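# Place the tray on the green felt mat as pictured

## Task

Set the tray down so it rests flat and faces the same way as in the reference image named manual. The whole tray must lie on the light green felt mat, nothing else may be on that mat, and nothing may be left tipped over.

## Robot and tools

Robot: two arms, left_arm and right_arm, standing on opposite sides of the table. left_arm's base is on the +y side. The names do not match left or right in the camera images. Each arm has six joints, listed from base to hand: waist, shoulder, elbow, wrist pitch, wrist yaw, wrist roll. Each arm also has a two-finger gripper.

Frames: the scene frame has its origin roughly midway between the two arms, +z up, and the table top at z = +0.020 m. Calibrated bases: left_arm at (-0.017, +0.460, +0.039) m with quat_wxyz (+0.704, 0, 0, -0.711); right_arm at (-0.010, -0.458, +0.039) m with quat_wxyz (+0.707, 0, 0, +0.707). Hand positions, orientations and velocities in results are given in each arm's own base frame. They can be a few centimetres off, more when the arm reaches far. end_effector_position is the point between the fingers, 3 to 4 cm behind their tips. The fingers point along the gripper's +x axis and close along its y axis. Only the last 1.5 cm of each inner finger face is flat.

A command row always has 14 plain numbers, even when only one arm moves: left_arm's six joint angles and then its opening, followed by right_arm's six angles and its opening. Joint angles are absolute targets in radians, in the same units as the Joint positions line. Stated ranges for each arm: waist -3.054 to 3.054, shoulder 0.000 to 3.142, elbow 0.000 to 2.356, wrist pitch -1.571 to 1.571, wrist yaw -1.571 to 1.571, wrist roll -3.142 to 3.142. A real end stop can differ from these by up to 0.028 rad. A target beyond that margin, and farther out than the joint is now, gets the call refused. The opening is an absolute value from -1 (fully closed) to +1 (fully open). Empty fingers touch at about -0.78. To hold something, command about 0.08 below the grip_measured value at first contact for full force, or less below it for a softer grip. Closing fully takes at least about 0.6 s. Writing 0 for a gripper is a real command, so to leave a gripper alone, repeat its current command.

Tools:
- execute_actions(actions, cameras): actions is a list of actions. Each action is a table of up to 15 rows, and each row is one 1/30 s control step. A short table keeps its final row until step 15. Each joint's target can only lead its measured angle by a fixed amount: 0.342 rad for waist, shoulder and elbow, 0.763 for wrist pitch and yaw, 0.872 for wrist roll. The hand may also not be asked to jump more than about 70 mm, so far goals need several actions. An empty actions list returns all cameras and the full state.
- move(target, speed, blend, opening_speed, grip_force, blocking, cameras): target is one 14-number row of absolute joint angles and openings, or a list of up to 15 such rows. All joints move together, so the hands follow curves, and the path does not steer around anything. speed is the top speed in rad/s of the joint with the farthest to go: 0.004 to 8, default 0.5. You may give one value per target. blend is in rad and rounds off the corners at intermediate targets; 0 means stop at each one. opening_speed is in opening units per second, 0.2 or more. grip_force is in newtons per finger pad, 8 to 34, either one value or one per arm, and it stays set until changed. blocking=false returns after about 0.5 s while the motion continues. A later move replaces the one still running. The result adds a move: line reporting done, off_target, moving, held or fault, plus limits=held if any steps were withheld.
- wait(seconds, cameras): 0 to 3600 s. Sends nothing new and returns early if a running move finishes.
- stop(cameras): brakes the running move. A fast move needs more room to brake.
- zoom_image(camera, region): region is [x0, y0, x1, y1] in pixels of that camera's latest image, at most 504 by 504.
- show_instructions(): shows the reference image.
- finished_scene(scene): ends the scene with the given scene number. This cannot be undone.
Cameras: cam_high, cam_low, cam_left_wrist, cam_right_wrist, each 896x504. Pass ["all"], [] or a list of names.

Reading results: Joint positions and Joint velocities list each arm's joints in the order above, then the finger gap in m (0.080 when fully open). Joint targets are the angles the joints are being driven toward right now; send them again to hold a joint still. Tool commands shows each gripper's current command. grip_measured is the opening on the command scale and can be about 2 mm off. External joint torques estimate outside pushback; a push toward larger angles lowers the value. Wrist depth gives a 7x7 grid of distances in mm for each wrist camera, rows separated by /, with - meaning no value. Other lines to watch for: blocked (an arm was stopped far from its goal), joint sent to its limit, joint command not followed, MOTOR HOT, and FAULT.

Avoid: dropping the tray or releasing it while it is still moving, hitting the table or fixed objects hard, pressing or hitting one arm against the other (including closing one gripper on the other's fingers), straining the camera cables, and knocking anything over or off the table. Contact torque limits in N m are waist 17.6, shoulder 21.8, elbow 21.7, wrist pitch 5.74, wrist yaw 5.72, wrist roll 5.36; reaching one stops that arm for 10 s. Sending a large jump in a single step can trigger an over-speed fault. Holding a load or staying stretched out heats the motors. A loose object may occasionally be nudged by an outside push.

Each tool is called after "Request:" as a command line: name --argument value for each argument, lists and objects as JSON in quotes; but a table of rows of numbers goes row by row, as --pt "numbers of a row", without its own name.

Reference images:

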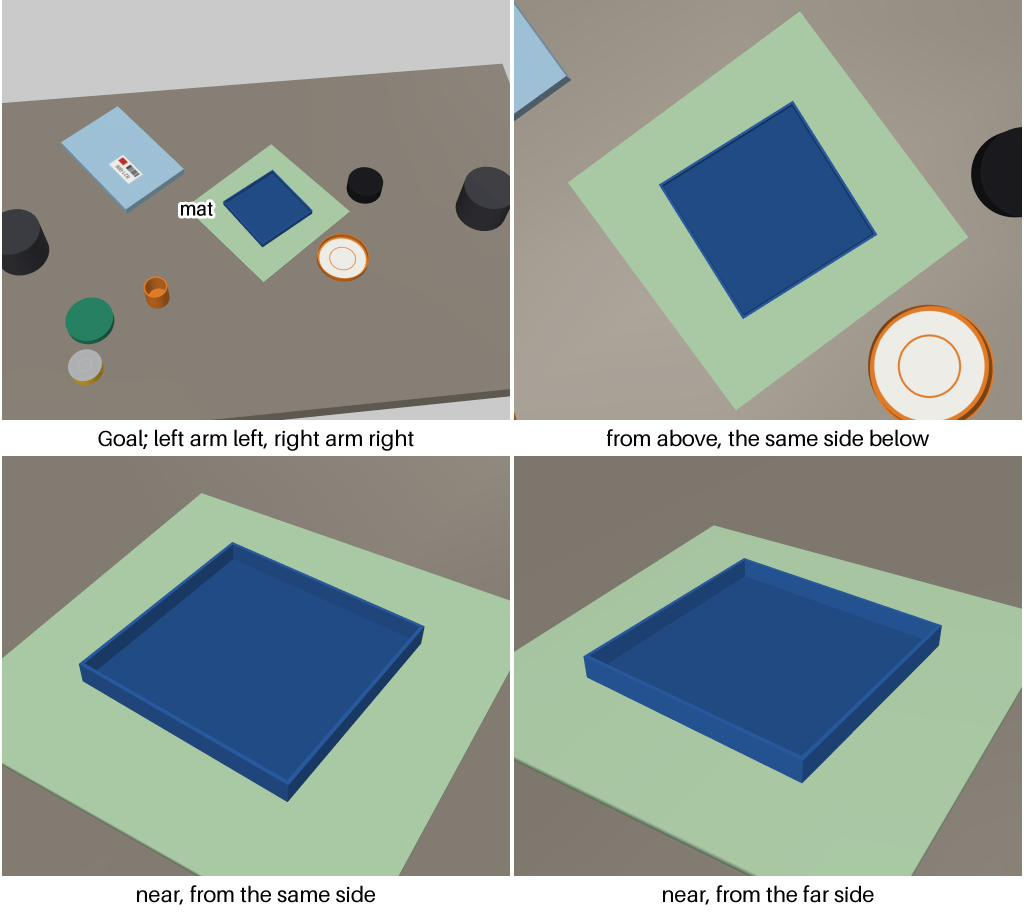

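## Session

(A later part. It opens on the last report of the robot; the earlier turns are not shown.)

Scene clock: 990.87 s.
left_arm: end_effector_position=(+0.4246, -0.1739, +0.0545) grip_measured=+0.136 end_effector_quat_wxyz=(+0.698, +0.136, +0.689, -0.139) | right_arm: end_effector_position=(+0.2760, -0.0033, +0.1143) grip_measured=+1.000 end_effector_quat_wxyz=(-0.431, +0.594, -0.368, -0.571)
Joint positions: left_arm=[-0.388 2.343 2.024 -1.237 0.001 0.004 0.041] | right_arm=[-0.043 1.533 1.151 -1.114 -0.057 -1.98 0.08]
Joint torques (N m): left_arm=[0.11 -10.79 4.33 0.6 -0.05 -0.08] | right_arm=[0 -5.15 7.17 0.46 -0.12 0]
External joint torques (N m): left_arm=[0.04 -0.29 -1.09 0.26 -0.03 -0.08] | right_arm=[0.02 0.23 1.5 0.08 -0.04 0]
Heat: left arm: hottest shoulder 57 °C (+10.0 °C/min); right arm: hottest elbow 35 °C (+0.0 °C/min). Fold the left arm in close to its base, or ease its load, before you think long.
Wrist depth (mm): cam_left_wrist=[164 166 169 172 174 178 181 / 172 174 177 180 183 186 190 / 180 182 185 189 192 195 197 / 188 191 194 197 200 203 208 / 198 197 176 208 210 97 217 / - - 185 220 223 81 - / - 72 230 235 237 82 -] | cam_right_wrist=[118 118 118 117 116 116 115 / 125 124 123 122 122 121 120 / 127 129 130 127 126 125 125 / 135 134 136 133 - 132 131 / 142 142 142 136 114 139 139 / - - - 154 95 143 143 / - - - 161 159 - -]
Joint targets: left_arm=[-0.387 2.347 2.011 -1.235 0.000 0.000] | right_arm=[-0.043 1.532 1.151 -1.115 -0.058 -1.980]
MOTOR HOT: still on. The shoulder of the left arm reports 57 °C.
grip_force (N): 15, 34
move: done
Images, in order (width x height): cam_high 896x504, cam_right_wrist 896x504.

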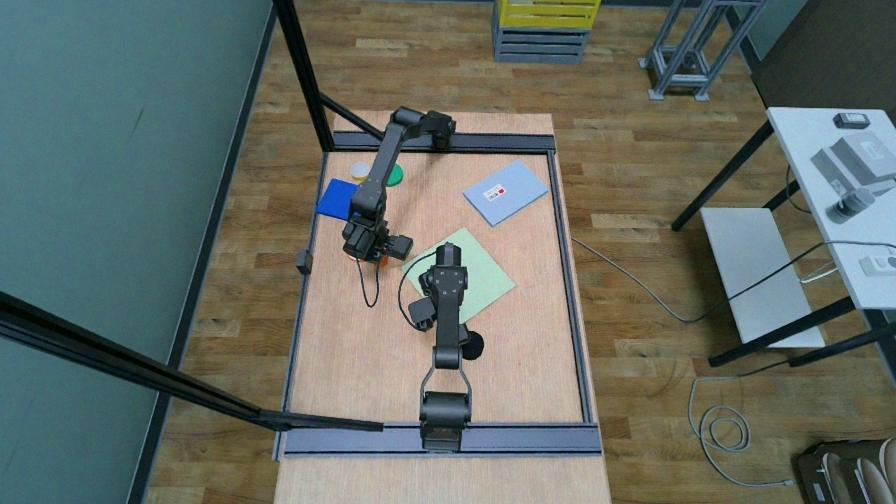

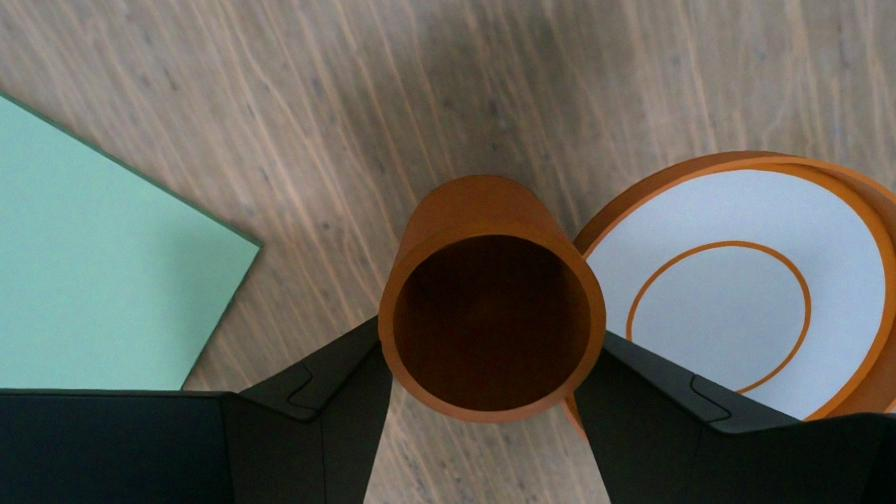

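Request:
move --pt "-0.387 2.346 2.07 -1.295 0 0 -0.1 -0.043 1.532 1.151 -1.115 -0.058 -1.98 1" --pt "-0.35 2.346 2.07 -1.295 0 0 -0.1 -0.043 1.532 1.151 -1.115 -0.058 -1.98 1" --pt "-0.35 2.347 2.011 -1.2345 0 0 -0.1 -0.043 1.532 1.151 -1.115 -0.058 -1.98 1" --pt "-0.35 2.347 2.008 -1.2345 0 0 0.4 -0.043 1.532 1.151 -1.115 -0.058 -1.98 1" --pt "-0.35 2.30 2.25 -1.521 0 0 0.4 -0.043 1.532 1.151 -1.115 -0.058 -1.98 1" --speed '[0.2,0.2,0.12,0.1,0.4]' --opening_speed 0.8 --cameras '["cam_right_wrist","cam_high"]'

Scene clock: 1008.20 s.
left_arm: end_effector_position=(+0.4151, -0.1513, +0.1206) grip_measured=+0.397 end_effector_quat_wxyz=(+0.687, +0.125, +0.705, -0.123) | right_arm: end_effector_position=(+0.2760, -0.0033, +0.1143) grip_measured=+1.000 end_effector_quat_wxyz=(-0.431, +0.594, -0.368, -0.571)
Joint positions: left_arm=[-0.349 2.314 2.236 -1.519 0.001 0.004 0.053] | right_arm=[-0.043 1.533 1.151 -1.114 -0.057 -1.98 0.08]
Joint torques (N m): left_arm=[-0.07 -12.56 7.08 0.2 -0.04 -0.06] | right_arm=[0.05 -5.14 7.19 0.46 -0.14 -0.02]
External joint torques (N m): left_arm=[-0.11 -2.42 1.83 -0.08 -0.03 -0.06] | right_arm=[0.03 0.27 1.44 0.04 -0.05 -0.03]
Heat: left arm: hottest shoulder 55 °C (-5.1 °C/min); right arm: hottest elbow 35 °C (+0.0 °C/min). Fold the left arm in close to its base, or ease its load, before you think long.
Wrist depth (mm): cam_left_wrist=[164 166 169 172 174 178 181 / 172 174 177 180 183 186 190 / 180 182 185 189 192 195 197 / 188 191 194 197 200 203 208 / 198 197 176 208 210 97 217 / - - 185 221 224 81 - / - 72 230 235 238 82 -] | cam_right_wrist=[175 174 176 175 174 173 172 / 185 183 185 183 182 180 180 / 195 194 193 188 191 191 190 / 207 205 207 208 203 201 201 / 220 219 218 219 213 215 215 / 231 - - 235 227 77 - / - - 248 250 250 75 -]
Joint targets: left_arm=[-0.350 2.300 2.250 -1.521 0.000 0.000] | right_arm=[-0.043 1.532 1.151 -1.115 -0.058 -1.980]
MOTOR HOT: still on. The shoulder of the left arm reports 55 °C.
grip_force (N): 15, 34
move: done
Images, in order (width x height): cam_high 896x504, cam_right_wrist 896x504.

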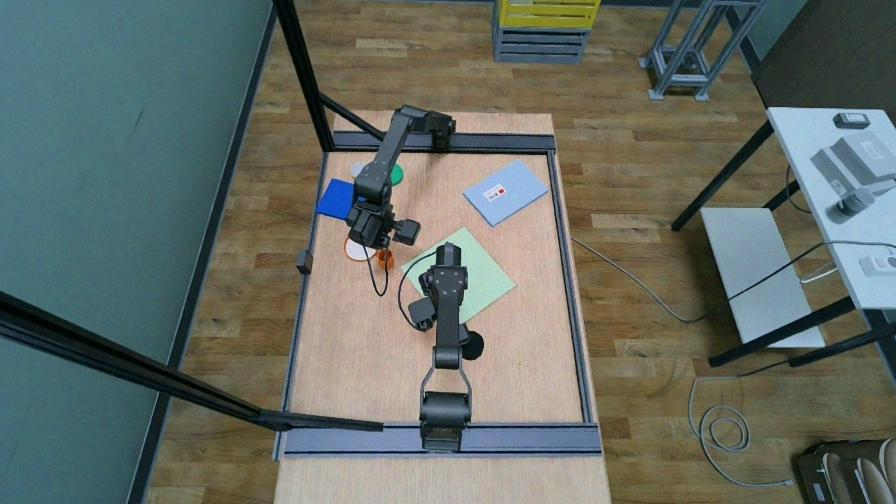

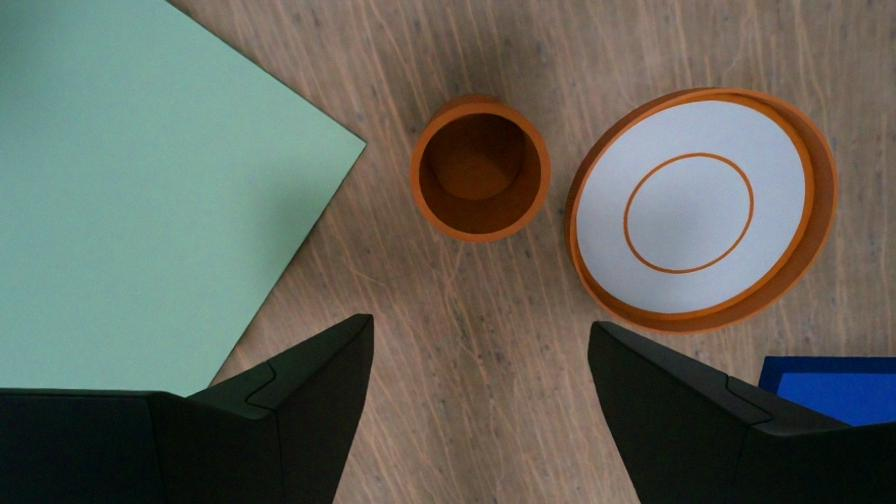

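Request:
move --pt "-0.9375 2.02 1.686 -1.237 0 -0.616 1 -0.043 1.532 1.151 -1.115 -0.058 -1.98 1" --pt "-0.9375 2.0906 1.4736 -0.9538 0 -0.616 1 -0.043 1.532 1.151 -1.115 -0.058 -1.98 1" --pt "-0.7881 1.9179 1.213 -0.8659 0 -0.557 1 -0.043 1.532 1.151 -1.115 -0.058 -1.98 1" --pt "-0.593 1.7829 1.0295 -0.8174 0 -0.442 1 -0.043 1.532 1.151 -1.115 -0.058 -1.98 1" --pt "-0.35 1.6953 0.9195 -0.795 0 -0.279 1 -0.043 1.532 1.151 -1.115 -0.058 -1.98 1" --pt "-0.0766 1.6706 0.8914 -0.791 0 -0.086 1 -0.043 1.532 1.151 -1.115 -0.058 -1.98 1" --speed '[0.8,0.3,0.25,0.25,0.25,0.25]' --blend '[0,0,0.03,0.03,0.03,0]' --cameras '["cam_right_wrist","cam_high"]'

Scene clock: 1052.97 s.
left_arm: end_effector_position=(+0.2745, -0.0239, +0.0314) grip_measured=+0.997 end_effector_quat_wxyz=(+0.726, -0.005, +0.688, -0.001) | right_arm: end_effector_position=(+0.2760, -0.0033, +0.1143) grip_measured=+1.000 end_effector_quat_wxyz=(-0.431, +0.594, -0.368, -0.571)
Joint positions: left_arm=[-0.085 1.648 0.924 -0.792 0.003 -0.091 0.08] | right_arm=[-0.043 1.533 1.151 -1.114 -0.057 -1.98 0.08]
Joint torques (N m): left_arm=[0.7 -3.49 1.75 0.55 -0.12 0.17] | right_arm=[0.04 -5.09 7.18 0.45 -0.13 -0.01]
External joint torques (N m): left_arm=[0.68 2.04 -3.21 0.14 -0.11 0.16] | right_arm=[0.05 0.32 1.47 0.05 -0.05 -0.02]
Heat: left arm: hottest shoulder 64 °C (+7.0 °C/min); right arm: hottest elbow 35 °C (+0.0 °C/min). Fold the left arm in close to its base, or ease its load, before you think long.
Wrist depth (mm): cam_left_wrist=[164 166 169 172 175 178 181 / 171 174 176 180 183 187 190 / 180 182 185 189 192 195 197 / 188 191 194 197 200 204 208 / 198 197 176 208 210 97 217 / - - 186 220 223 81 - / - 72 230 235 237 82 -] | cam_right_wrist=[107 107 108 108 107 108 108 / 110 - 110 - 99 - 112 / 117 - - 104 - - 117 / 121 111 - - - 122 122 / 128 115 101 - 114 126 128 / - - - 120 120 84 131 / - - - 123 123 - -]
Joint targets: left_arm=[-0.076 1.671 0.891 -0.791 0.000 -0.086] | right_arm=[-0.043 1.532 1.151 -1.115 -0.058 -1.980]
MOTOR HOT: still on. The shoulder of the left arm reports 64 °C.
grip_force (N): 15, 34
move: off_target (left_arm); left_arm: the elbow is farthest, 0.032 rad from its target
Images, in order (width x height): cam_high 896x504, cam_right_wrist 896x504.

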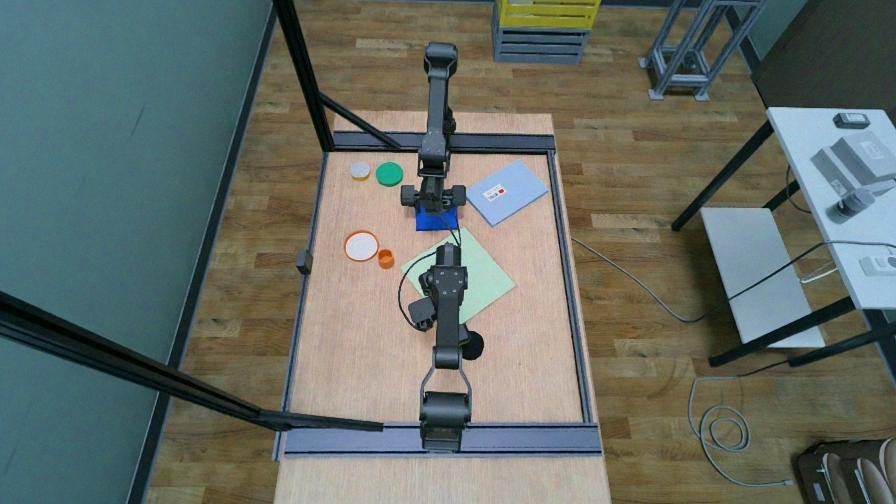

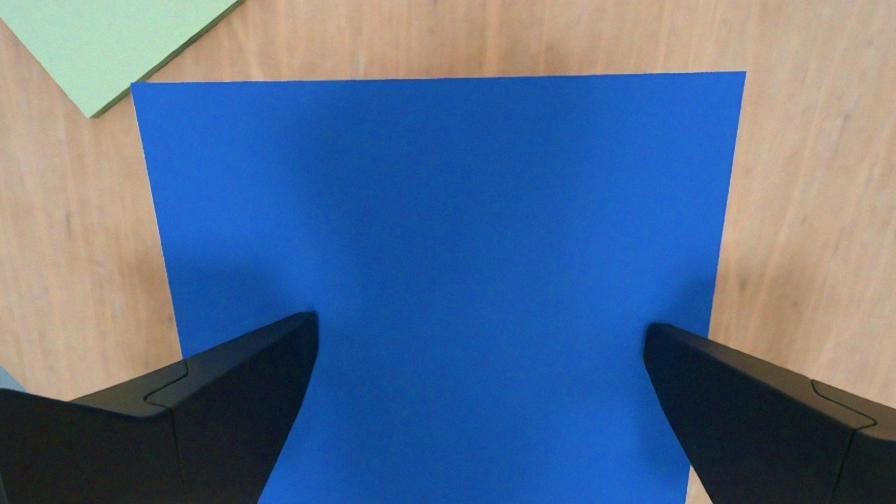

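Request:
move --pt "-0.08 1.595 1.116 -1.092 0 -0.086 1 0.0 1.8 1.6 -1.0 0 -2.4 0.5" --pt "-0.095 1.243 0.901 -1.228 0 -0.09 0.3 0.056 2.02 1.789 -0.728 0.03 -3.097 0.5" --speed '[0.6,0.7]' --blend '[0.05,0]' --cameras '["cam_high","cam_low","cam_left_wrist","cam_right_wrist"]'

Scene clock: 1095.90 s.
left_arm: end_effector_position=(+0.1878, -0.0177, +0.1101) grip_measured=+0.303 end_effector_quat_wxyz=(+0.707, +0.000, +0.707, -0.002) | right_arm: end_effector_position=(+0.5072, +0.0236, +0.1671) grip_measured=+0.503 end_effector_quat_wxyz=(-0.003, +0.887, +0.001, -0.462)
Joint positions: left_arm=[-0.092 1.253 0.909 -1.226 0.003 -0.09 0.049] | right_arm=[0.054 2.002 1.772 -0.73 0.027 -3.092 0.058]
Joint torques (N m): left_arm=[-0.28 -4.61 4.88 0.31 -0.13 0.03] | right_arm=[0.21 -7.59 10.41 1.49 0.08 -0.16]
External joint torques (N m): left_arm=[-0.27 -1.52 -0.48 -0.02 -0.13 0.03] | right_arm=[0.21 2.03 3.93 0.34 0.07 -0.16]
Heat: left arm: hottest shoulder 46 °C (-18.0 °C/min); right arm: hottest elbow 36 °C (+1.0 °C/min).
Wrist depth (mm): cam_left_wrist=[190 190 192 197 198 201 202 / 218 218 219 226 228 231 231 / 246 251 251 247 268 272 277 / 280 286 302 299 324 329 337 / 346 339 325 403 370 380 409 / - - 80 459 501 73 - / - - 73 391 - 76 -] | cam_right_wrist=[163 176 - 164 - 176 176 / 170 182 175 - - 185 185 / - 180 - 180 - 193 194 / - 206 206 205 204 204 204 / 219 217 212 216 213 212 - / 227 - - 228 103 - - / - - 244 243 242 - -]
Joint targets: left_arm=[-0.095 1.243 0.901 -1.228 0.000 -0.090] | right_arm=[0.056 2.020 1.789 -0.728 0.030 -3.097]
MOTOR HOT: cleared for the motors of the left arm.
grip_force (N): 15, 34
move: done

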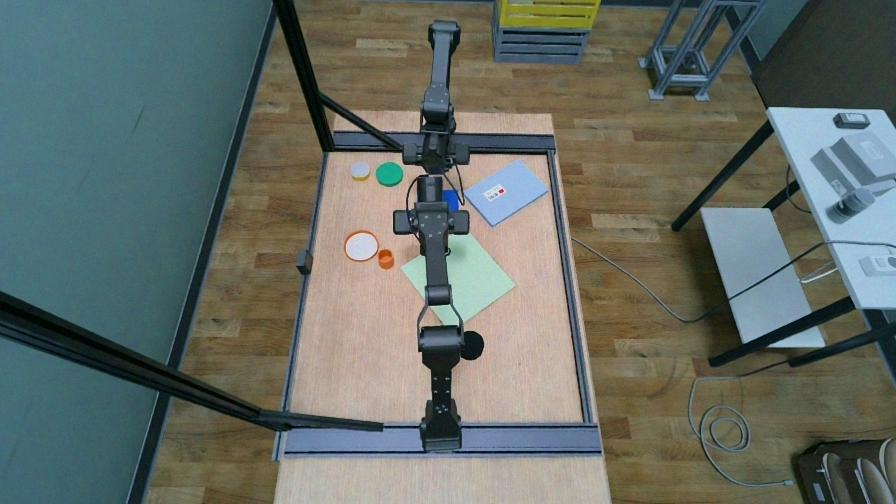

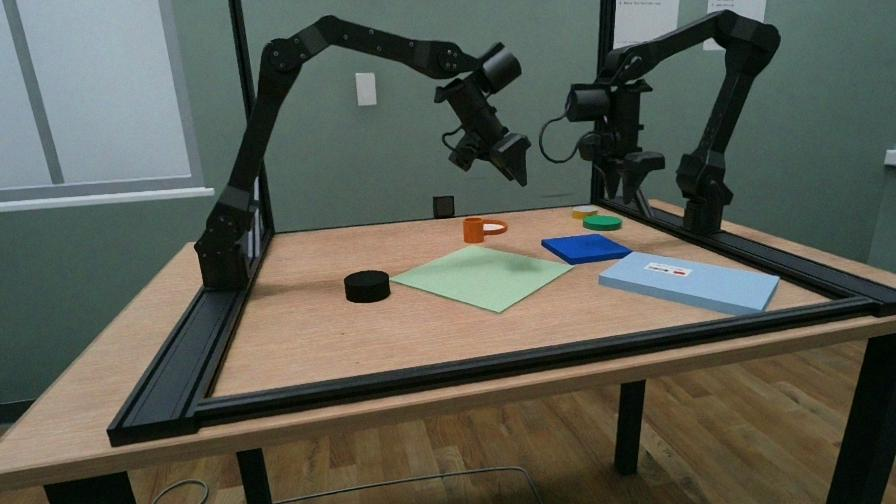

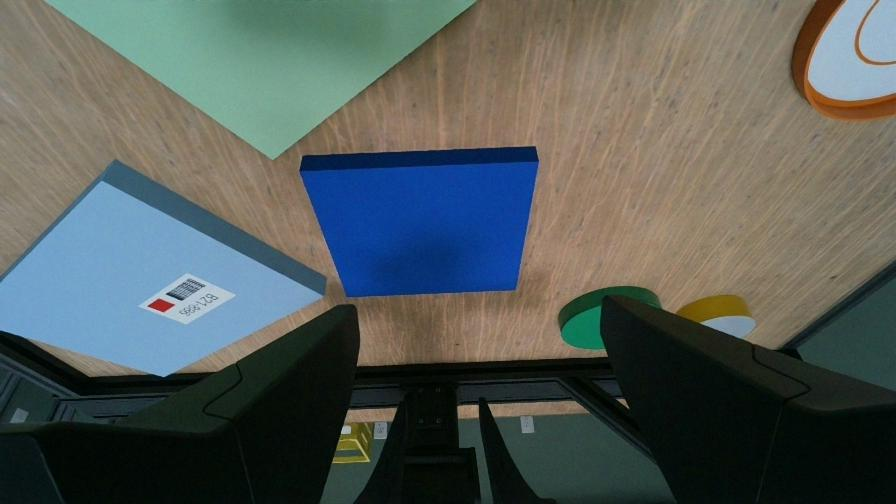

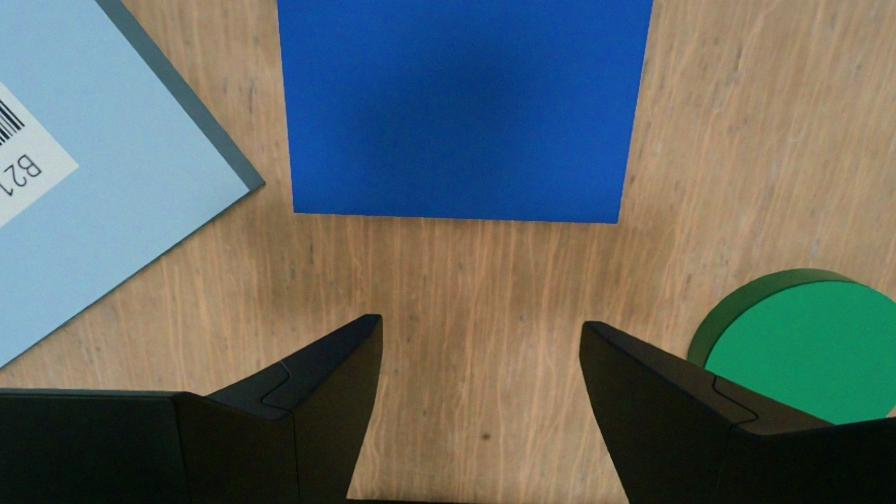

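Request:
move --pt "-0.068 1.209 0.676 -1.038 0 -0.043 0.3 0.013 2.02 1.789 -0.728 0.007 -3.131 0.5" --pt "-0.068 1.285 0.553 -0.839 0 -0.043 0.3 0.013 2.277 1.706 -0.329 0.007 -3.131 0.5" --speed '[0.4,0.25]' --cameras '["cam_low","cam_left_wrist","cam_right_wrist"]'

Scene clock: 1132.73 s.
left_arm: end_effector_position=(+0.1696, -0.0125, +0.0217) grip_measured=+0.303 end_effector_quat_wxyz=(+0.710, +0.007, +0.704, -0.010) | right_arm: end_effector_position=(+0.5689, +0.0067, +0.0657) grip_measured=+0.503 end_effector_quat_wxyz=(-0.002, +0.906, -0.001, -0.422)
Joint positions: left_arm=[-0.071 1.281 0.56 -0.842 0.003 -0.047 0.049] | right_arm=[0.014 2.259 1.718 -0.332 0.01 -3.127 0.058]
Joint torques (N m): left_arm=[0.24 -2.77 4.45 0.66 -0.11 0.18] | right_arm=[-0.15 -9.13 6.48 1.63 -0.14 -0.16]
External joint torques (N m): left_arm=[0.22 0.01 -0.38 0.33 -0.1 0.18] | right_arm=[-0.16 2.19 0.03 0.36 -0.14 -0.15]
Heat: left arm: hottest shoulder 43 °C (-10.0 °C/min); right arm: hottest elbow 42 °C (+7.0 °C/min).
Wrist depth (mm): cam_left_wrist=[- 84 85 88 90 91 92 / 100 98 96 104 105 107 109 / 119 116 122 125 126 129 131 / 148 149 131 133 136 156 166 / 165 180 152 177 160 194 226 / 204 - 80 307 241 73 - / - - 73 352 226 76 -] | cam_right_wrist=[98 - - 85 86 - 95 / 101 - - 88 88 - 101 / 104 104 - 94 - - 106 / 112 113 112 113 112 112 111 / 118 118 115 117 116 117 117 / - - - 124 123 - 122 / - - 132 132 131 - -]
Joint targets: left_arm=[-0.068 1.285 0.553 -0.839 0.000 -0.043] | right_arm=[0.013 2.277 1.706 -0.329 0.007 -3.131]
grip_force (N): 15, 34
move: done

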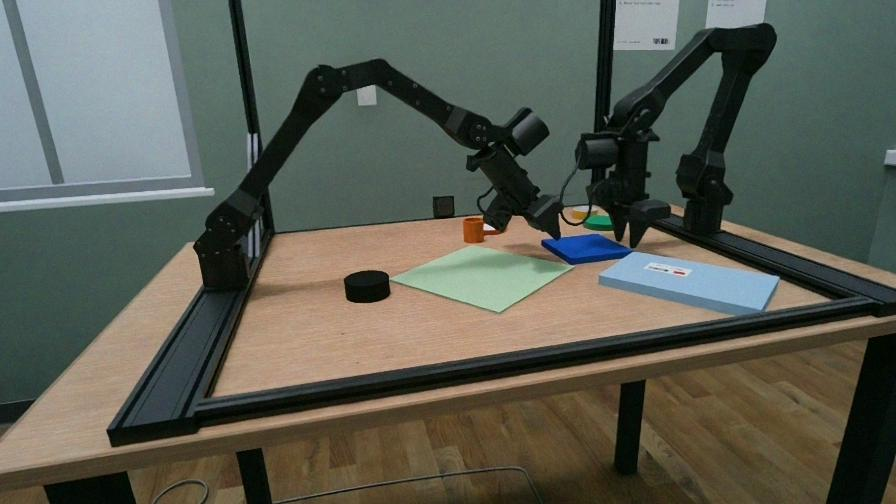

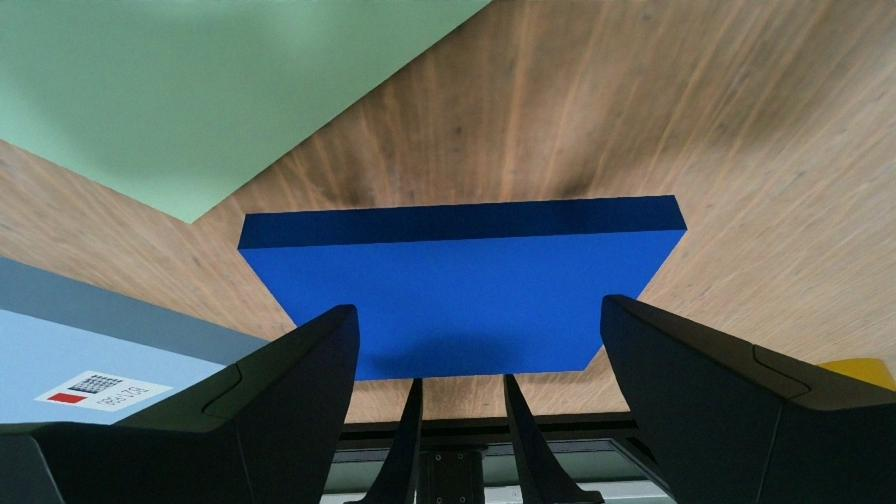

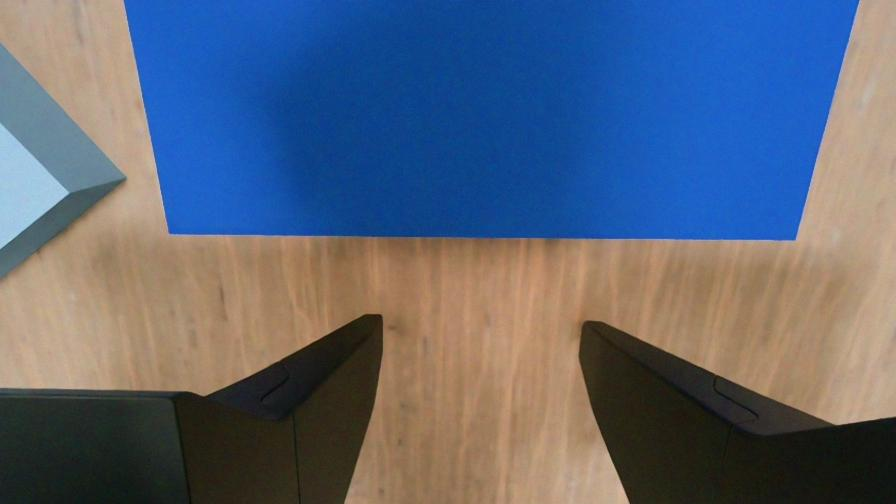

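Request:
move --target '[-0.068,1.285,0.556,-0.842,0,-0.043,0.3,0.013,2.292,1.65,-0.26,0.007,-3.131,0.5]' --speed 0.1 --cameras '["cam_left_wrist"]'

Scene clock: 1151.43 s.
left_arm: end_effector_position=(+0.1696, -0.0125, +0.0217) grip_measured=+0.303 end_effector_quat_wxyz=(+0.710, +0.007, +0.704, -0.010) | right_arm: end_effector_position=(+0.5662, +0.0067, +0.0473) grip_measured=+0.503 end_effector_quat_wxyz=(-0.002, +0.907, -0.001, -0.422)
Joint positions: left_arm=[-0.071 1.281 0.56 -0.842 0.003 -0.047 0.049] | right_arm=[0.014 2.273 1.664 -0.262 0.01 -3.127 0.058]
Joint torques (N m): left_arm=[0.26 -2.75 4.78 0.42 -0.12 0.17] | right_arm=[-0.13 -8.9 6.18 1.57 -0.1 -0.17]
External joint torques (N m): left_arm=[0.29 0.05 -0.07 0.09 -0.13 0.17] | right_arm=[-0.13 2.35 -0.15 0.29 -0.1 -0.17]
Heat: left arm: hottest shoulder 40 °C (-7.1 °C/min); right arm: hottest shoulder 42 °C (+8.1 °C/min).
Wrist depth (mm): cam_left_wrist=[- - 64 - 71 73 72 / - 78 80 82 82 83 86 / - 90 92 98 99 105 103 / 122 112 120 123 123 123 131 / 152 146 120 133 121 152 178 / 161 - 80 202 187 73 - / - - 80 353 239 76 -] | cam_right_wrist=[98 - - 85 - - 96 / 102 - - - - - 101 / 104 95 - - - - 106 / 112 113 113 113 113 112 111 / 118 118 115 117 116 117 117 / - - - 124 122 - 122 / - - 132 132 132 - -]
Joint targets: left_arm=[-0.068 1.285 0.556 -0.842 0.000 -0.043] | right_arm=[0.013 2.292 1.650 -0.260 0.007 -3.131]
grip_force (N): 15, 34
move: done

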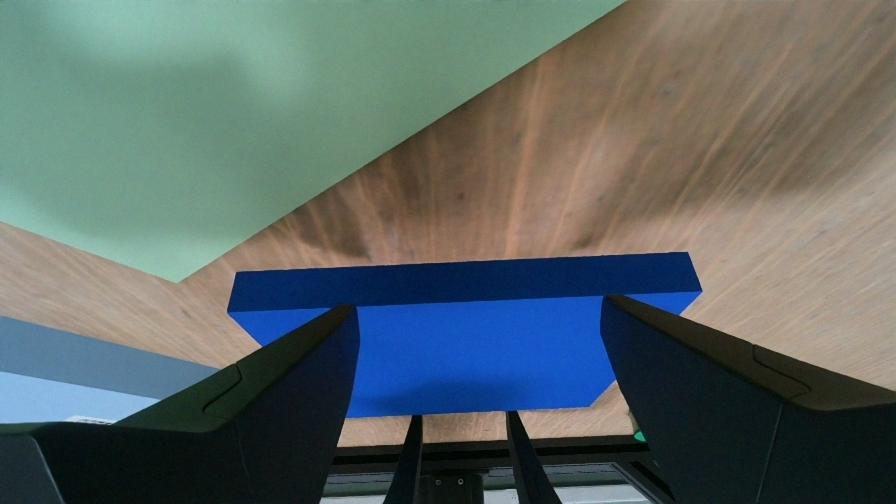

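Request:
move --target '[-0.068,1.285,0.556,-0.842,0,-0.043,0.3,0.013,2.309,1.640,-0.235,0.007,-3.131,0.5]' --speed 0.1 --cameras '["cam_left_wrist"]'

Scene clock: 1165.00 s.
left_arm: end_effector_position=(+0.1696, -0.0125, +0.0217) grip_measured=+0.303 end_effector_quat_wxyz=(+0.710, +0.007, +0.704, -0.010) | right_arm: end_effector_position=(+0.5666, +0.0067, +0.0372) grip_measured=+0.503 end_effector_quat_wxyz=(-0.002, +0.906, -0.001, -0.423)
Joint positions: left_arm=[-0.071 1.281 0.56 -0.842 0.003 -0.047 0.049] | right_arm=[0.014 2.29 1.653 -0.237 0.01 -3.127 0.058]
Joint torques (N m): left_arm=[0.26 -2.78 4.78 0.44 -0.12 0.19] | right_arm=[-0.08 -9.02 6.2 1.56 -0.11 -0.16]
External joint torques (N m): left_arm=[0.27 0.02 -0.07 0.11 -0.12 0.19] | right_arm=[-0.06 2.23 -0.03 0.3 -0.12 -0.16]
Heat: left arm: hottest shoulder 39 °C (-6.0 °C/min); right arm: hottest shoulder 41 °C (+5.0 °C/min).
Wrist depth (mm): cam_left_wrist=[- - - - - 63 63 / - - - - 70 71 72 / - 79 80 83 84 86 87 / 93 98 102 104 106 107 110 / 129 123 118 119 117 118 150 / 157 - 80 158 151 73 - / - - 219 344 312 76 -] | cam_right_wrist=[98 - 84 84 - - 97 / 101 - - - 90 91 101 / - 104 - - 93 92 106 / 112 113 112 113 112 112 111 / 118 118 115 118 116 117 117 / - - - 124 122 - 122 / - - 132 131 131 - -]
Joint targets: left_arm=[-0.068 1.285 0.556 -0.842 0.000 -0.043] | right_arm=[0.013 2.309 1.640 -0.235 0.007 -3.131]
grip_force (N): 15, 34
move: done

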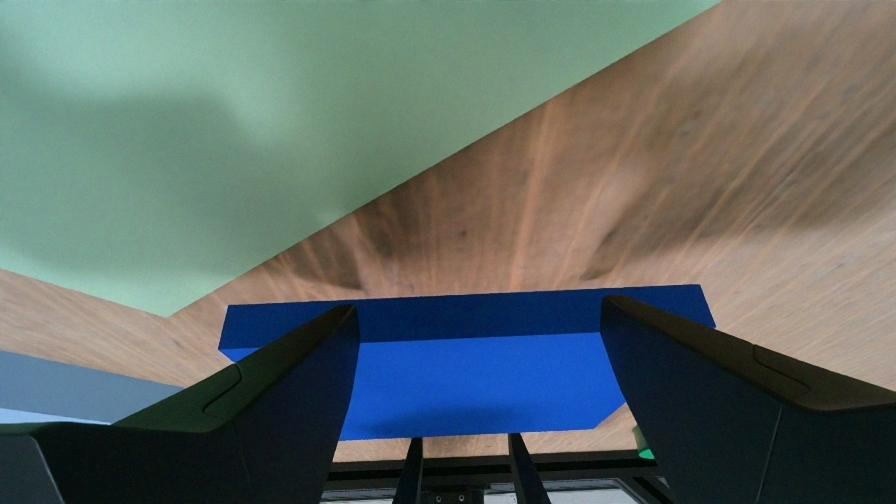

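Request:
move --target '[-0.068,1.385,0.635,-0.821,0,-0.043,0.3,0.013,2.309,1.640,-0.235,0.007,-3.131,0.5]' --speed 0.1 --cameras '["cam_left_wrist","cam_right_wrist"]'

Scene clock: 1178.20 s.
left_arm: end_effector_position=(+0.1855, -0.0136, +0.0193) grip_measured=+0.303 end_effector_quat_wxyz=(+0.702, +0.008, +0.712, -0.009) | right_arm: end_effector_position=(+0.5664, +0.0064, +0.0369) grip_measured=+0.503 end_effector_quat_wxyz=(-0.002, +0.906, -0.001, -0.424)
Joint positions: left_arm=[-0.071 1.38 0.62 -0.824 0.003 -0.047 0.049] | right_arm=[0.014 2.29 1.652 -0.237 0.01 -3.127 0.058]
Joint torques (N m): left_arm=[0.25 -3.15 6.83 0.61 -0.12 0.17] | right_arm=[-0.04 -9.1 6.26 1.56 -0.13 -0.17]
External joint torques (N m): left_arm=[0.25 0.22 2.11 0.31 -0.12 0.17] | right_arm=[-0.02 2.15 0.02 0.3 -0.14 -0.16]
Heat: left arm: hottest shoulder 38 °C (-6.1 °C/min); right arm: hottest shoulder 42 °C (+5.1 °C/min).
Wrist depth (mm): cam_left_wrist=[- - - - - 63 63 / - - - 67 69 70 71 / - 78 74 82 83 85 86 / 92 97 101 102 104 106 109 / 128 129 117 120 117 118 147 / 156 - 80 155 148 73 - / - - 216 341 235 76 -] | cam_right_wrist=[- - - 81 - - - / 99 - - - 85 - 97 / 103 - - - - - 101 / - 94 - - - 96 107 / 115 116 98 116 114 114 113 / - - - 121 118 - 119 / - - 129 129 129 - -]
Joint targets: left_arm=[-0.068 1.385 0.635 -0.821 0.000 -0.043] | right_arm=[0.013 2.309 1.640 -0.235 0.007 -3.131]
grip_force (N): 15, 34
move: done

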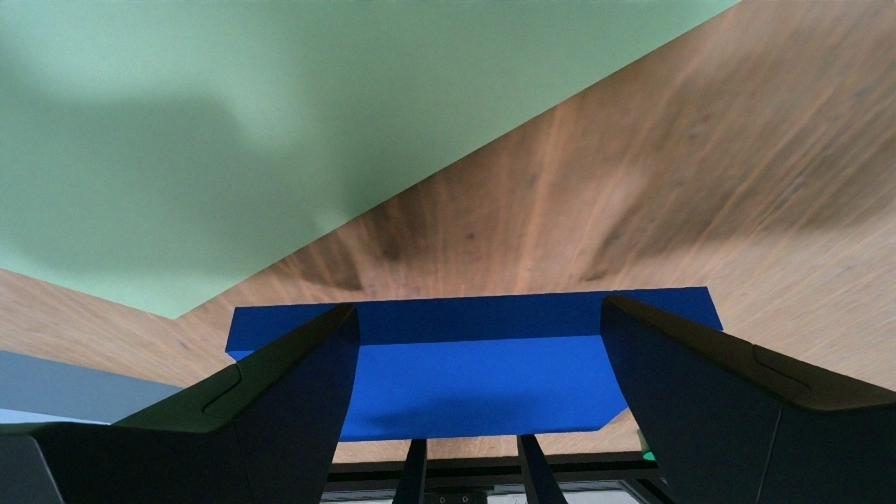

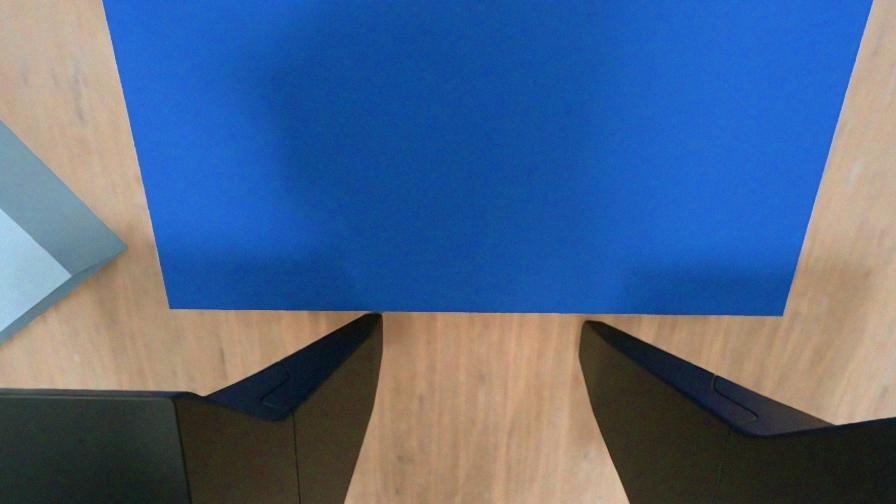

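Request:
move --pt "-0.068 1.405 0.65 -0.816 0 -0.043 0.3 0.013 2.309 1.640 -0.235 0.007 -3.131 0.5" --pt "-0.068 1.362 0.746 -0.955 0 -0.043 0.3 0.013 2.309 1.640 -0.235 0.007 -3.131 0.5" --speed '[0.1,0.12]' --cameras '["cam_low","cam_left_wrist","cam_right_wrist"]'

Scene clock: 1227.67 s.
left_arm: end_effector_position=(+0.1945, -0.0143, +0.0458) grip_measured=+0.303 end_effector_quat_wxyz=(+0.699, +0.008, +0.715, -0.009) | right_arm: end_effector_position=(+0.5662, +0.0062, +0.0366) grip_measured=+0.503 end_effector_quat_wxyz=(-0.002, +0.906, -0.001, -0.424)
Joint positions: left_arm=[-0.071 1.372 0.731 -0.953 0.003 -0.047 0.049] | right_arm=[0.014 2.29 1.652 -0.237 0.01 -3.127 0.058]
Joint torques (N m): left_arm=[0.29 -5.04 7.11 0.27 -0.12 0.16] | right_arm=[0.04 -9.04 6.21 1.56 -0.13 -0.16]
External joint torques (N m): left_arm=[0.27 -1.5 2.22 0.02 -0.11 0.16] | right_arm=[0.04 2.24 -0.05 0.29 -0.13 -0.16]
Heat: left arm: hottest shoulder 37 °C (-2.0 °C/min); right arm: hottest shoulder 44 °C (+3.0 °C/min).
Wrist depth (mm): cam_left_wrist=[- - - - - 62 63 / - - - 67 70 70 71 / - 78 73 82 83 85 86 / 92 94 101 103 105 107 109 / 134 122 116 118 116 117 148 / 155 - 80 155 149 73 - / - - 216 345 354 76 -] | cam_right_wrist=[117 115 105 - - - 116 / 123 124 - - - - 120 / - 129 - - - 127 128 / 120 136 - - - 134 135 / 147 145 141 144 142 143 143 / - - - 153 103 148 150 / - - 164 164 164 - -]
Joint targets: left_arm=[-0.068 1.362 0.746 -0.955 0.000 -0.043] | right_arm=[0.013 2.309 1.640 -0.235 0.007 -3.131]
grip_force (N): 15, 34
move: done

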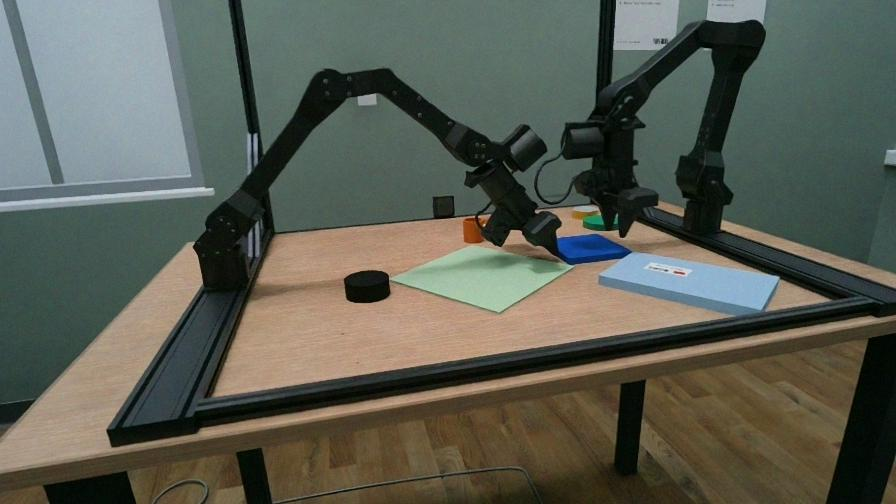

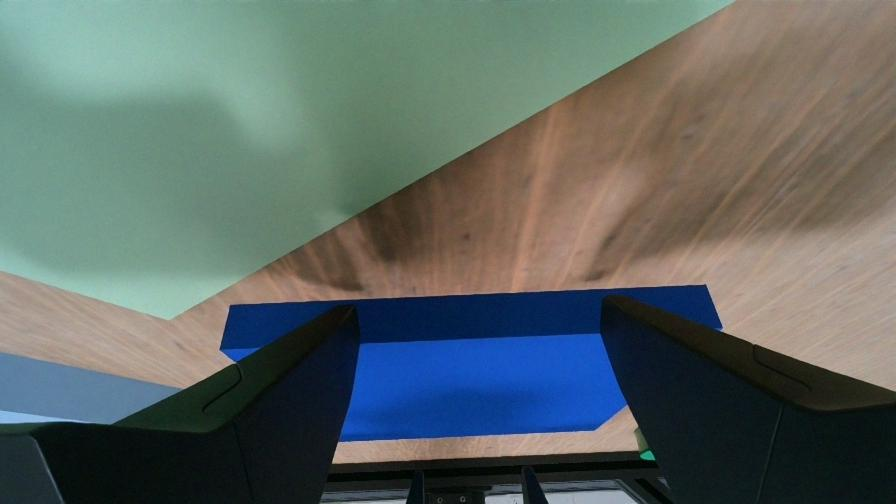

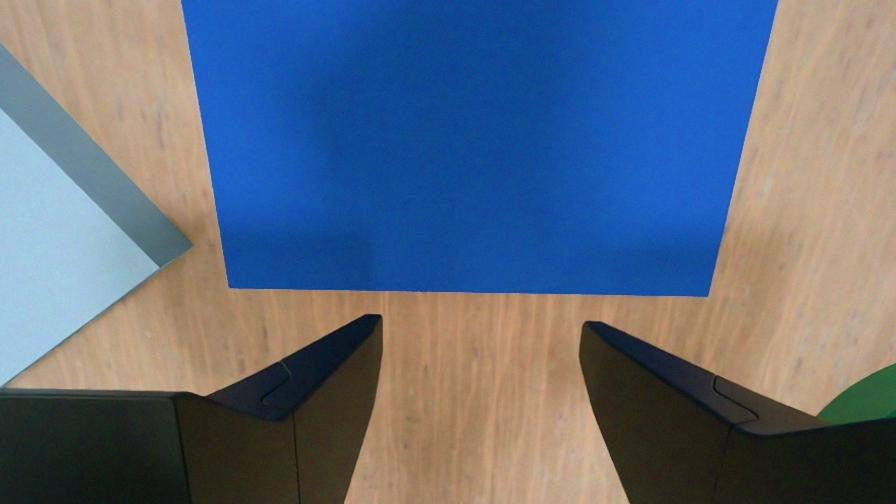

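Request:
move --pt "-0.068 1.209 0.676 -1.038 0 -0.043 0.3 0.013 2.309 1.640 -0.235 0.007 -3.131 0.5" --pt "-0.068 1.285 0.556 -0.842 0 -0.043 0.3 0.013 2.309 1.640 -0.235 0.007 -3.131 0.5" --pt "-0.068 1.447 0.685 -0.809 0 -0.043 0.3 0.013 2.309 1.640 -0.235 0.007 -3.131 0.5" --speed '[0.4,0.3,0.12]' --cameras '["cam_left_wrist","cam_right_wrist"]'

Scene clock: 1239.17 s.
left_arm: end_effector_position=(+0.1981, -0.0145, +0.0191) grip_measured=+0.303 end_effector_quat_wxyz=(+0.701, +0.008, +0.713, -0.009) | right_arm: end_effector_position=(+0.5656, +0.0058, +0.0356) grip_measured=+0.503 end_effector_quat_wxyz=(-0.002, +0.905, -0.002, -0.425)
Joint positions: left_arm=[-0.071 1.438 0.666 -0.817 0.003 -0.046 0.049] | right_arm=[0.013 2.291 1.651 -0.239 0.01 -3.127 0.058]
Joint torques (N m): left_arm=[0.33 -3.17 7.17 0.88 -0.12 0.16] | right_arm=[0.04 -9.13 6.4 1.68 -0.12 -0.16]
External joint torques (N m): left_arm=[0.35 0.56 2.52 0.6 -0.12 0.16] | right_arm=[0.08 2.2 0.1 0.41 -0.13 -0.16]
Heat: left arm: hottest shoulder 37 °C (-1.0 °C/min); right arm: hottest shoulder 44 °C (+2.0 °C/min).
Wrist depth (mm): cam_left_wrist=[- - - - - - 63 / - - 65 66 - 71 70 / - - 72 81 82 83 85 / - 95 99 101 102 104 107 / 125 126 90 112 112 111 144 / 153 - 80 152 144 73 - / - - 81 328 211 76 -] | cam_right_wrist=[- - - - - - - / - - - - - 84 96 / 103 - - - - - 101 / - - - - - - 107 / 116 116 - 117 103 - 113 / - - - 121 118 - 118 / - - 129 129 127 - -]
Joint targets: left_arm=[-0.068 1.447 0.685 -0.809 0.000 -0.043] | right_arm=[0.013 2.309 1.640 -0.235 0.007 -3.131]
grip_force (N): 15, 34
move: done

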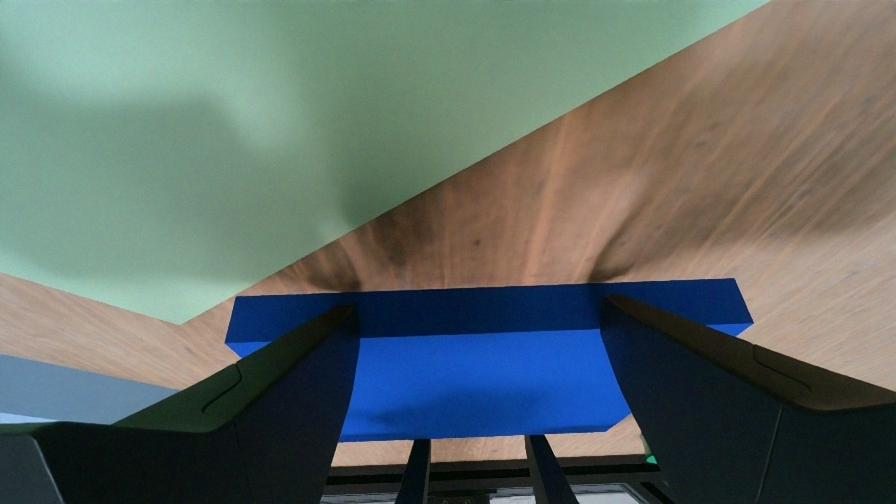

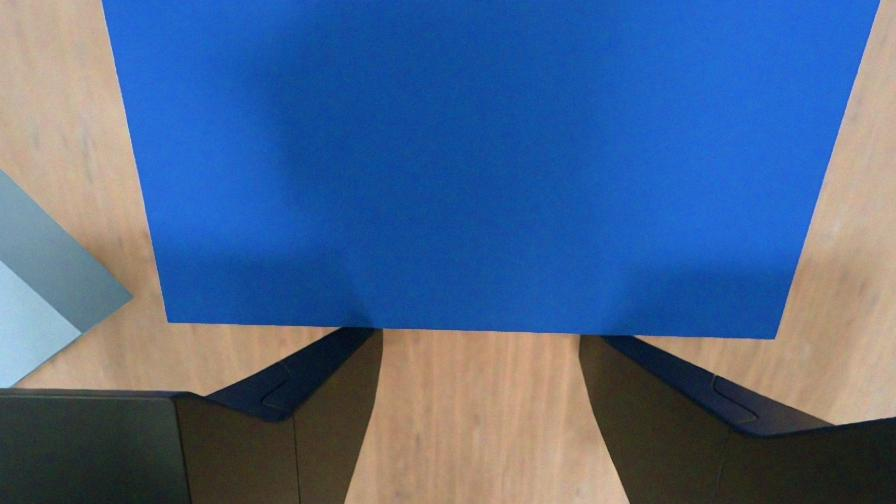

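Request:
move --pt "-0.068 1.519 0.749 -0.801 0 -0.043 0.3 0.013 2.309 1.640 -0.235 0.007 -3.131 0.5" --speed 0.1 --cameras '["cam_left_wrist","cam_right_wrist"]'

Scene clock: 1260.67 s.
left_arm: end_effector_position=(+0.2032, -0.0149, +0.0189) grip_measured=+0.303 end_effector_quat_wxyz=(+0.685, +0.008, +0.728, -0.008) | right_arm: end_effector_position=(+0.5632, +0.0054, +0.0333) grip_measured=+0.503 end_effector_quat_wxyz=(-0.002, +0.902, -0.002, -0.431)
Joint positions: left_arm=[-0.071 1.498 0.716 -0.849 0.004 -0.047 0.049] | right_arm=[0.012 2.291 1.648 -0.249 0.011 -3.127 0.058]
Joint torques (N m): left_arm=[0.24 -2.24 8.74 3.56 -0.14 0.19] | right_arm=[0.1 -8.95 6.71 2.48 -0.16 -0.19]
External joint torques (N m): left_arm=[0.22 1.84 4.17 3.35 -0.13 0.19] | right_arm=[0.17 2.12 0.58 1.27 -0.16 -0.18]
Heat: left arm: hottest elbow 38 °C (+4.0 °C/min); right arm: hottest shoulder 46 °C (+3.0 °C/min).
Wrist depth (mm): cam_left_wrist=[- - - - - - 63 / - - 65 66 - 71 70 / - 77 72 79 82 83 85 / - 96 99 101 102 103 106 / 132 125 108 111 111 108 142 / 153 - 80 150 142 73 - / - - 80 314 213 76 -] | cam_right_wrist=[- - - - - - - / - - - - - - 93 / 101 - - - - - 99 / 107 92 - - - - 106 / - 116 101 117 115 - 113 / - 119 - 122 118 - 119 / - - 132 131 131 - -]
Joint targets: left_arm=[-0.068 1.519 0.749 -0.801 0.000 -0.043] | right_arm=[0.013 2.309 1.640 -0.235 0.007 -3.131]
grip_force (N): 15, 34
move: off_target (left_arm); left_arm: the wrist pitch is farthest, 0.048 rad from its target

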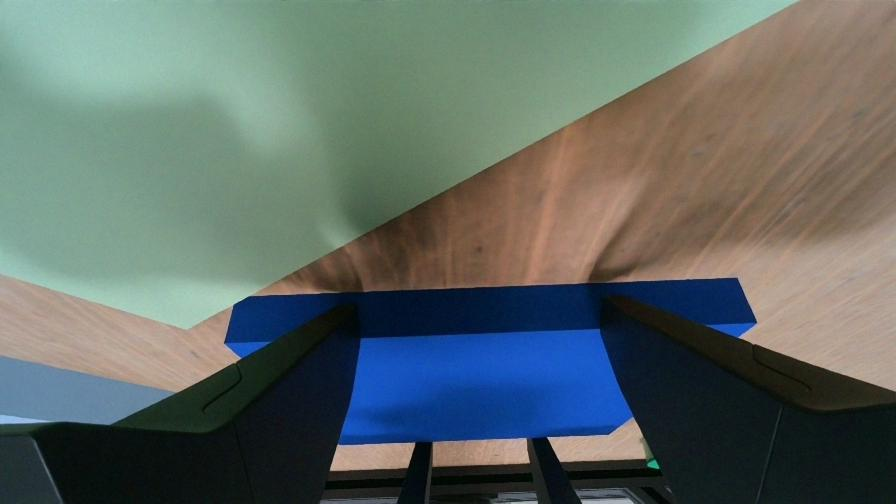

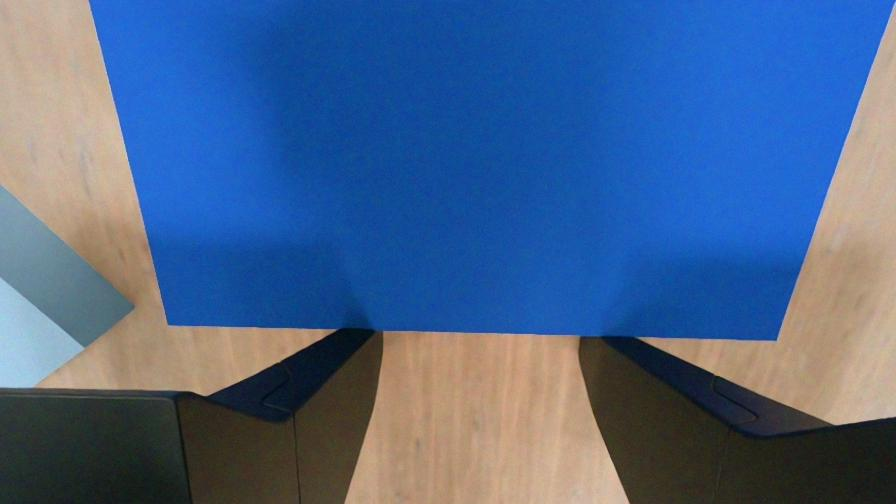

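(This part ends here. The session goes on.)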